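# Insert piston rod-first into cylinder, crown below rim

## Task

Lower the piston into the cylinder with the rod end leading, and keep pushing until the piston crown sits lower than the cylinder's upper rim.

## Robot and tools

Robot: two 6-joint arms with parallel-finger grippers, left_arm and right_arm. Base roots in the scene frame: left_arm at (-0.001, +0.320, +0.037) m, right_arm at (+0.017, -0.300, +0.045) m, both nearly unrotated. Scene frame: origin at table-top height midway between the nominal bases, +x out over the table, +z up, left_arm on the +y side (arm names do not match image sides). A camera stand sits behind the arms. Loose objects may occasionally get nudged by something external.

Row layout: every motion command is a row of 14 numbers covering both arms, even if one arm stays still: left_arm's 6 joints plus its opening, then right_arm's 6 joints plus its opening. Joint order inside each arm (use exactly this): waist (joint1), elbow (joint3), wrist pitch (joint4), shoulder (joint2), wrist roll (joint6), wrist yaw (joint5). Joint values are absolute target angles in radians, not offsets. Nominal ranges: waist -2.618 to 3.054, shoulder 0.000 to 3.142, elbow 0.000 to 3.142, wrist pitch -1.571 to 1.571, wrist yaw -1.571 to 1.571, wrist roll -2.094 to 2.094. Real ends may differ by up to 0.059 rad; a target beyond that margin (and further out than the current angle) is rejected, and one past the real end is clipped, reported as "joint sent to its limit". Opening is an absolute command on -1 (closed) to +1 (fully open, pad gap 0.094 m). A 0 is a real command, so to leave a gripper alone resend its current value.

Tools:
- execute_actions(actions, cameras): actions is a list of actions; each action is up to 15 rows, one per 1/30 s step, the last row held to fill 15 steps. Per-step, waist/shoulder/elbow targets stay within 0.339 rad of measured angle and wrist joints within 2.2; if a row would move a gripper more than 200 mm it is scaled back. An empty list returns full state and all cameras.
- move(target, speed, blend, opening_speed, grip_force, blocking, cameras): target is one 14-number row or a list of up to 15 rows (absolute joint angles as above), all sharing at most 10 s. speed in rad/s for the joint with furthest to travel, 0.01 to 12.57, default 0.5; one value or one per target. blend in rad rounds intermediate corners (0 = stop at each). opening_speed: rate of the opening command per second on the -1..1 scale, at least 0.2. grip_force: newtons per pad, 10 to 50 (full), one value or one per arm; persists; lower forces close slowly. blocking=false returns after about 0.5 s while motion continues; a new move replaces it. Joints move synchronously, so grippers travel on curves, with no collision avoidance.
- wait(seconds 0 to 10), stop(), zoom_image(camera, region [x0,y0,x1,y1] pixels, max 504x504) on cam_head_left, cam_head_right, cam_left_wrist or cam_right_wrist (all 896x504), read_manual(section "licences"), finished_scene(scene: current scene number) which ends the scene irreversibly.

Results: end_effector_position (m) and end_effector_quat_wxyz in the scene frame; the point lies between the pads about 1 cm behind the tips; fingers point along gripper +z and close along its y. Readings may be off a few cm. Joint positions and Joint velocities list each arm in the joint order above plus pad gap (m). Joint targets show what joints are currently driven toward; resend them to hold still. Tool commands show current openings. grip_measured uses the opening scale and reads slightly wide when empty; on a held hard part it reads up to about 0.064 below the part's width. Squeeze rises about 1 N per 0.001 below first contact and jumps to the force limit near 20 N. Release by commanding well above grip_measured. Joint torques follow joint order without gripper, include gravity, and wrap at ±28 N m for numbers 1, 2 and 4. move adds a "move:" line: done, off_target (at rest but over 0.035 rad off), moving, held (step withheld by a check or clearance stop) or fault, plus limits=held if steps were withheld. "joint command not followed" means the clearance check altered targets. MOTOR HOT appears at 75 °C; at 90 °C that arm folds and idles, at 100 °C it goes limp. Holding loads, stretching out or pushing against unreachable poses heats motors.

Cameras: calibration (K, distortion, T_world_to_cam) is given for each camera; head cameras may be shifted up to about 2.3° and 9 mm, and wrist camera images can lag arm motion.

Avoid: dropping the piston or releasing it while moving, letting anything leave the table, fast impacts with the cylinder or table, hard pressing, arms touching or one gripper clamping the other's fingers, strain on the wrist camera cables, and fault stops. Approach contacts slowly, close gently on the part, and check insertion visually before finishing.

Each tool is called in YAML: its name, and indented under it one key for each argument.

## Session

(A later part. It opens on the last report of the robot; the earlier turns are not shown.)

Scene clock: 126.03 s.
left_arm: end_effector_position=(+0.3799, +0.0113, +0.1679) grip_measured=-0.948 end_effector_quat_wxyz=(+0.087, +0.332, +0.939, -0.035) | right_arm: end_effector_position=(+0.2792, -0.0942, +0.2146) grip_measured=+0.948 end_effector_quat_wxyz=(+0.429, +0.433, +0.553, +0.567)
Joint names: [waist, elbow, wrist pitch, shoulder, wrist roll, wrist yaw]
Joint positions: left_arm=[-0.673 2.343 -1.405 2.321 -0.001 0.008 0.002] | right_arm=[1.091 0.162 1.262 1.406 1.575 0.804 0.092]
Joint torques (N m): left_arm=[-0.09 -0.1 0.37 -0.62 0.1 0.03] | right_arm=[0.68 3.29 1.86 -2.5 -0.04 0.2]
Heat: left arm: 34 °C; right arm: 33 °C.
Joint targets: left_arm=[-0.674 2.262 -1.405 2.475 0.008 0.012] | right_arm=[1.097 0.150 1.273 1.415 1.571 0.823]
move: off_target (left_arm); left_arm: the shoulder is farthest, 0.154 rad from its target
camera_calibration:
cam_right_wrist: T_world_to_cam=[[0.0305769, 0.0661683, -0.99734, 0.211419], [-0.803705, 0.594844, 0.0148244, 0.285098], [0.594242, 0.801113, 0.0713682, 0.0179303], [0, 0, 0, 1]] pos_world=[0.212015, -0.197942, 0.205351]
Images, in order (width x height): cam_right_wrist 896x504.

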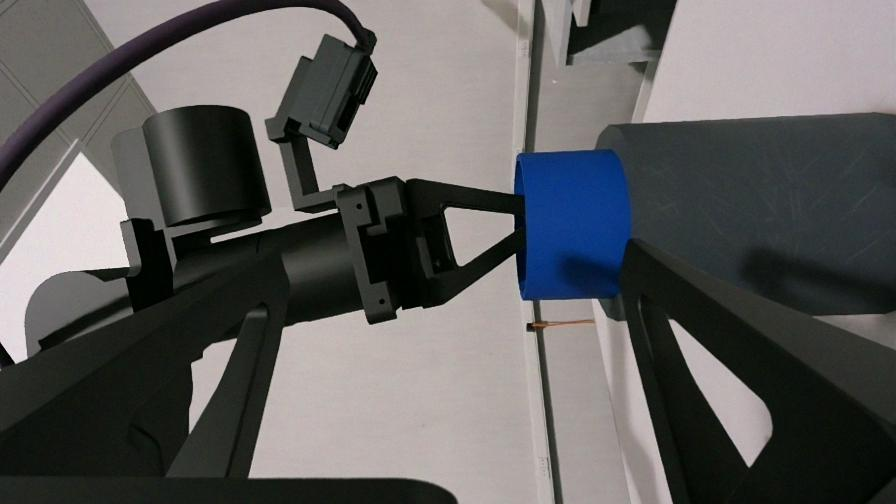

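move:
  target: [-0.674,2.235,-1.385,2.515,0.008,0.012,-0.95,1.097,0.150,1.273,1.415,1.571,0.823,0.95]
  speed: 0.06
  cameras: ["cam_right_wrist"]

Scene clock: 127.87 s.
left_arm: end_effector_position=(+0.3792, +0.0119, +0.1572) grip_measured=-0.948 end_effector_quat_wxyz=(+0.077, +0.332, +0.940, -0.031) | right_arm: end_effector_position=(+0.2792, -0.0942, +0.2146) grip_measured=+0.948 end_effector_quat_wxyz=(+0.429, +0.433, +0.553, +0.567)
Joint names: [waist, elbow, wrist pitch, shoulder, wrist roll, wrist yaw]
Joint positions: left_arm=[-0.673 2.33 -1.4 2.336 -0.001 0.008 0.002] | right_arm=[1.091 0.162 1.262 1.406 1.575 0.804 0.092]
Joint torques (N m): left_arm=[-0.09 -1.2 0.49 1.09 0.09 0.03] | right_arm=[0.69 3.3 1.85 -2.5 -0.01 0.19]
Heat: left arm: 34 °C; right arm: 33 °C.
Joint targets: left_arm=[-0.674 2.235 -1.385 2.515 0.008 0.012] | right_arm=[1.097 0.150 1.273 1.415 1.571 0.823]
move: off_target (left_arm); left_arm: the shoulder is farthest, 0.179 rad from its target
camera_calibration:
cam_right_wrist: T_world_to_cam=[[0.0305769, 0.0661683, -0.99734, 0.211419], [-0.803705, 0.594844, 0.0148244, 0.285098], [0.594242, 0.801113, 0.0713682, 0.0179303], [0, 0, 0, 1]] pos_world=[0.212015, -0.197942, 0.205351]
Images, in order (width x height): cam_right_wrist 896x504.

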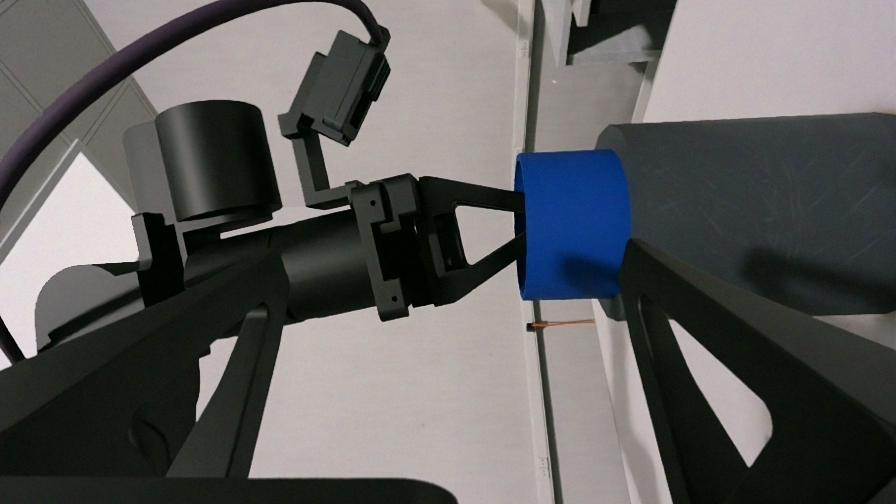

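move:
  target: [-0.674,2.213,-1.370,2.548,0.008,0.012,-0.95,1.097,0.150,1.273,1.415,1.571,0.823,0.95]
  speed: 0.06

Scene clock: 129.07 s.
left_arm: end_effector_position=(+0.3788, +0.0122, +0.1476) grip_measured=-0.948 end_effector_quat_wxyz=(+0.068, +0.332, +0.940, -0.028) | right_arm: end_effector_position=(+0.2792, -0.0942, +0.2146) grip_measured=+0.948 end_effector_quat_wxyz=(+0.429, +0.433, +0.553, +0.567)
Joint names: [waist, elbow, wrist pitch, shoulder, wrist roll, wrist yaw]
Joint positions: left_arm=[-0.673 2.318 -1.392 2.35 -0.001 0.008 0.002] | right_arm=[1.091 0.162 1.262 1.406 1.575 0.804 0.092]
Joint torques (N m): left_arm=[-0.08 -1.99 0.54 2.45 0.1 0.02] | right_arm=[0.72 3.22 1.86 -2.51 -0.02 0.19]
Heat: left arm: 34 °C; right arm: 33 °C.
Joint targets: left_arm=[-0.674 2.213 -1.370 2.548 0.008 0.012] | right_arm=[1.097 0.150 1.273 1.415 1.571 0.823]
move: off_target (left_arm); left_arm: the shoulder is farthest, 0.198 rad from its target

move:
  target: [-0.674,2.192,-1.355,2.580,0.008,0.012,-0.95,1.097,0.150,1.273,1.415,1.571,0.823,0.95]
  speed: 0.06
  cameras: ["cam_right_wrist"]

Scene clock: 130.23 s.
left_arm: end_effector_position=(+0.3788, +0.0122, +0.1462) grip_measured=-0.948 end_effector_quat_wxyz=(+0.067, +0.332, +0.940, -0.028) | right_arm: end_effector_position=(+0.2792, -0.0942, +0.2146) grip_measured=+0.948 end_effector_quat_wxyz=(+0.429, +0.433, +0.553, +0.567)
Joint names: [waist, elbow, wrist pitch, shoulder, wrist roll, wrist yaw]
Joint positions: left_arm=[-0.673 2.313 -1.388 2.35 -0.001 0.008 0.002] | right_arm=[1.091 0.162 1.262 1.406 1.575 0.804 0.092]
Joint torques (N m): left_arm=[-0.09 -3.3 0.64 4.89 0.1 0.02] | right_arm=[0.73 3.38 1.84 -2.51 -0.01 0.18]
Heat: left arm: 34 °C; right arm: 33 °C.
Joint targets: left_arm=[-0.674 2.192 -1.355 2.580 0.008 0.012] | right_arm=[1.097 0.150 1.273 1.415 1.571 0.823]
move: off_target (left_arm); left_arm: the shoulder is farthest, 0.230 rad from its target
camera_calibration:
cam_right_wrist: T_world_to_cam=[[0.0305769, 0.0661683, -0.99734, 0.211419], [-0.803705, 0.594844, 0.0148244, 0.285098], [0.594242, 0.801113, 0.0713682, 0.0179303], [0, 0, 0, 1]] pos_world=[0.212015, -0.197942, 0.205351]
Images, in order (width x height): cam_right_wrist 896x504.

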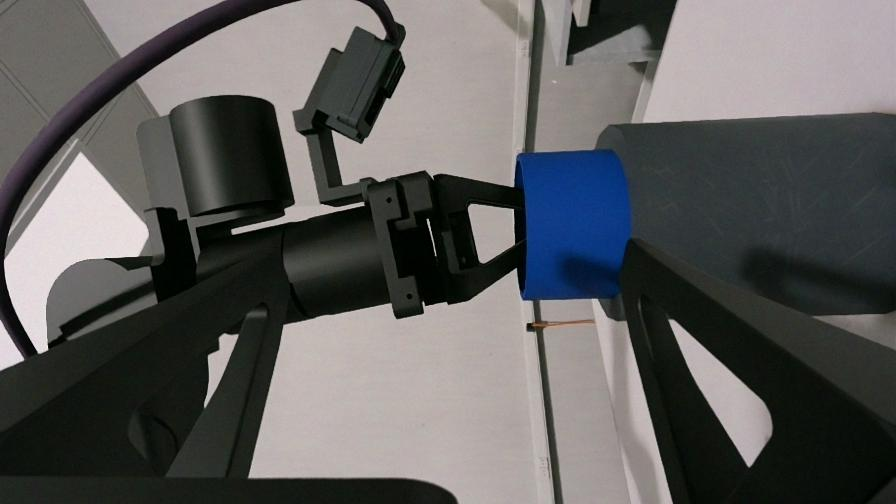

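move:
  target: [-0.674,2.165,-1.355,2.620,0.008,0.012,-0.95,1.097,0.150,1.273,1.415,1.571,0.823,0.95]
  speed: 0.06
  cameras: ["cam_right_wrist","cam_head_right"]

zoom_image:
  camera: "cam_right_wrist"
  region: [340, 100, 660, 340]

Scene clock: 132.03 s.
left_arm: end_effector_position=(+0.3786, +0.0127, +0.1181) grip_measured=-0.953 end_effector_quat_wxyz=(+0.044, +0.334, +0.941, -0.020) | right_arm: end_effector_position=(+0.2792, -0.0942, +0.2146) grip_measured=+0.948 end_effector_quat_wxyz=(+0.429, +0.433, +0.553, +0.567)
Joint names: [waist, elbow, wrist pitch, shoulder, wrist roll, wrist yaw]
Joint positions: left_arm=[-0.673 2.288 -1.365 2.397 0.002 0.008 0.002] | right_arm=[1.091 0.162 1.262 1.406 1.575 0.804 0.092]
Joint torques (N m): left_arm=[-0.14 -3.41 0.35 4.07 0.06 0.02] | right_arm=[0.64 3.22 1.87 -2.44 -0.01 0.19]
Heat: left arm: 34 °C; right arm: 33 °C.
Joint targets: left_arm=[-0.674 2.165 -1.355 2.620 0.008 0.012] | right_arm=[1.097 0.150 1.273 1.415 1.571 0.823]
move: off_target (left_arm); left_arm: the shoulder is farthest, 0.223 rad from its target
camera_calibration:
cam_right_wrist: T_world_to_cam=[[0.0305769, 0.0661683, -0.99734, 0.211419], [-0.803705, 0.594844, 0.0148244, 0.285098], [0.594242, 0.801113, 0.0713682, 0.0179303], [0, 0, 0, 1]] pos_world=[0.212015, -0.197942, 0.205351]
Images, in order (width x height): cam_head_right 896x504, cam_right_wrist 896x504.

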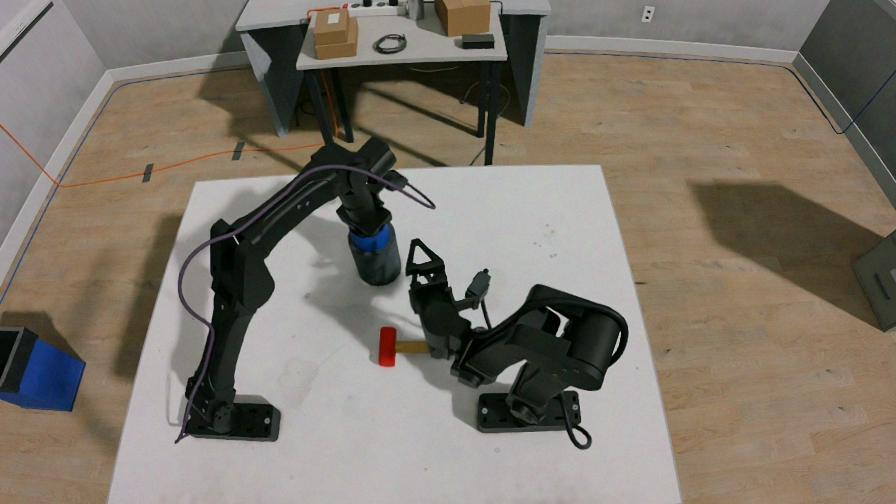

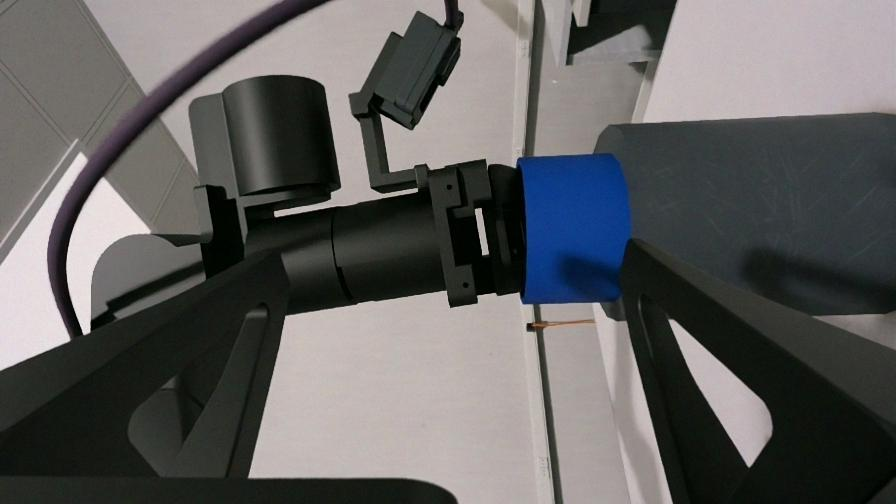

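Scaled by 1.575 from the camera's 896x504 image, which has a finer 1280x720 frame.

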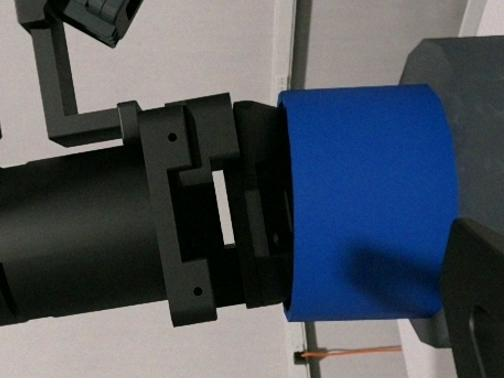

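move:
  target:
    - [-0.674,2.288,-1.365,2.400,0.008,0.012,-0.95,1.097,0.150,1.273,1.415,1.571,0.823,0.95]
    - [-0.674,2.3725,-1.404,2.305,0.008,0.012,-0.95,1.097,0.150,1.273,1.415,1.571,0.823,0.95]
    - [-0.674,2.414,-1.431,2.279,0.008,0.012,-0.95,1.097,0.150,1.273,1.415,1.571,0.823,0.95]
    - [-0.674,2.490,-1.4735,2.262,0.008,0.012,-0.95,1.097,0.150,1.273,1.415,1.571,0.823,0.95]
  speed: [0.2,0.15,0.15,0.2]
  blend: [0.01,0.015,0.015,0.0]
  cameras: ["cam_left_wrist","cam_right_wrist"]

zoom_image:
  camera: "cam_left_wrist"
  region: [300, 60, 620, 380]

Scene clock: 136.30 s.
left_arm: end_effector_position=(+0.3850, +0.0075, +0.2071) grip_measured=-0.952 end_effector_quat_wxyz=(+0.125, +0.331, +0.934, -0.049) | right_arm: end_effector_position=(+0.2792, -0.0942, +0.2146) grip_measured=+0.948 end_effector_quat_wxyz=(+0.429, +0.433, +0.553, +0.567)
Joint names: [waist, elbow, wrist pitch, shoulder, wrist roll, wrist yaw]
Joint positions: left_arm=[-0.673 2.466 -1.459 2.308 0.003 0.008 0.002] | right_arm=[1.091 0.162 1.262 1.406 1.575 0.804 0.092]
Joint torques (N m): left_arm=[-0.14 7.61 0.34 -14.64 0.06 0.02] | right_arm=[0.7 3.44 1.87 -2.47 -0.01 0.19]
Heat: left arm: 33 °C; right arm: 33 °C.
Joint targets: left_arm=[-0.674 2.490 -1.474 2.262 0.008 0.012] | right_arm=[1.097 0.150 1.273 1.415 1.571 0.823]
move: off_target (left_arm); left_arm: the shoulder is farthest, 0.046 rad from its target
camera_calibration:
cam_left_wrist: T_world_to_cam=[[-0.665951, -0.744636, -0.0450071, 0.272735], [-0.697779, 0.600436, 0.390615, 0.189273], [-0.263842, 0.291536, -0.919453, 0.410805], [0, 0, 0, 1]] pos_world=[0.422086, -0.0303224, 0.316058]
cam_right_wrist: T_world_to_cam=[[0.0305769, 0.0661683, -0.99734, 0.211419], [-0.803705, 0.594844, 0.0148244, 0.285098], [0.594242, 0.801113, 0.0713682, 0.0179303], [0, 0, 0, 1]] pos_world=[0.212015, -0.197942, 0.205351]
Images, in order (width x height): cam_left_wrist 896x504, cam_right_wrist 896x504.

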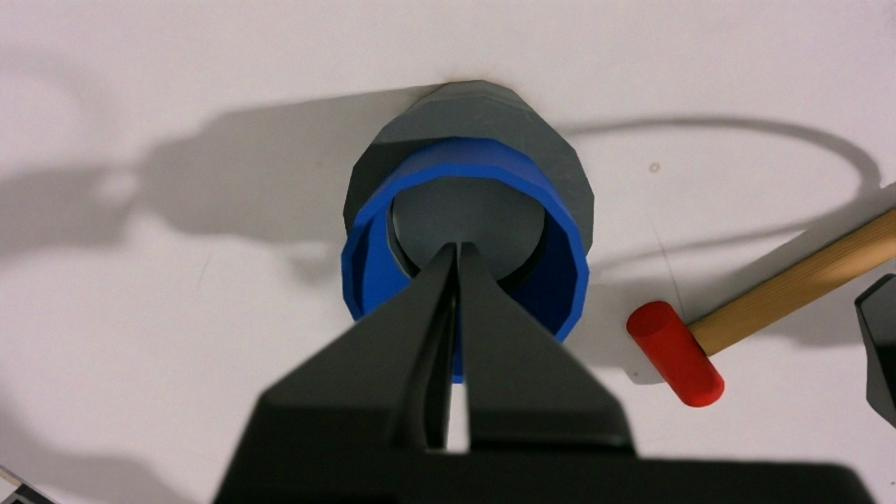

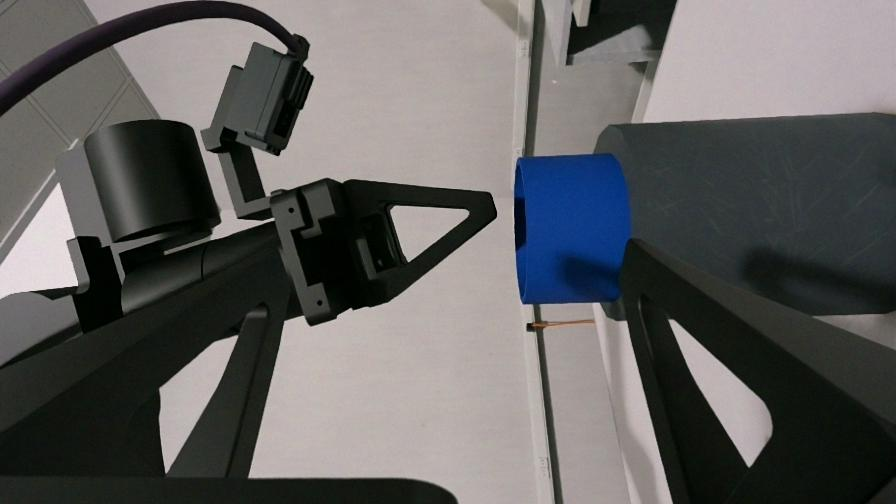

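Scaled by 1.575 from the camera's 896x504 image, which has a finer 1280x720 frame.

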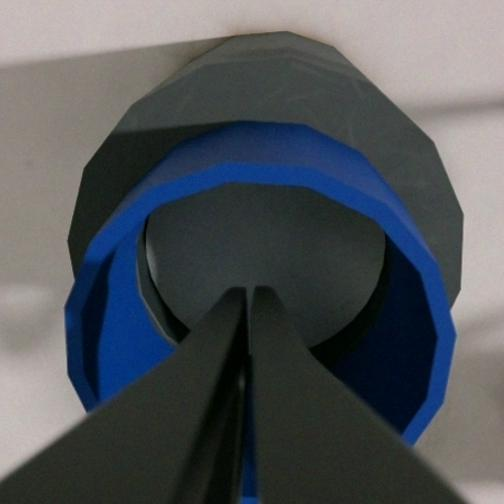

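finished_scene:
  scene: 2

The scene is finished: the task was done.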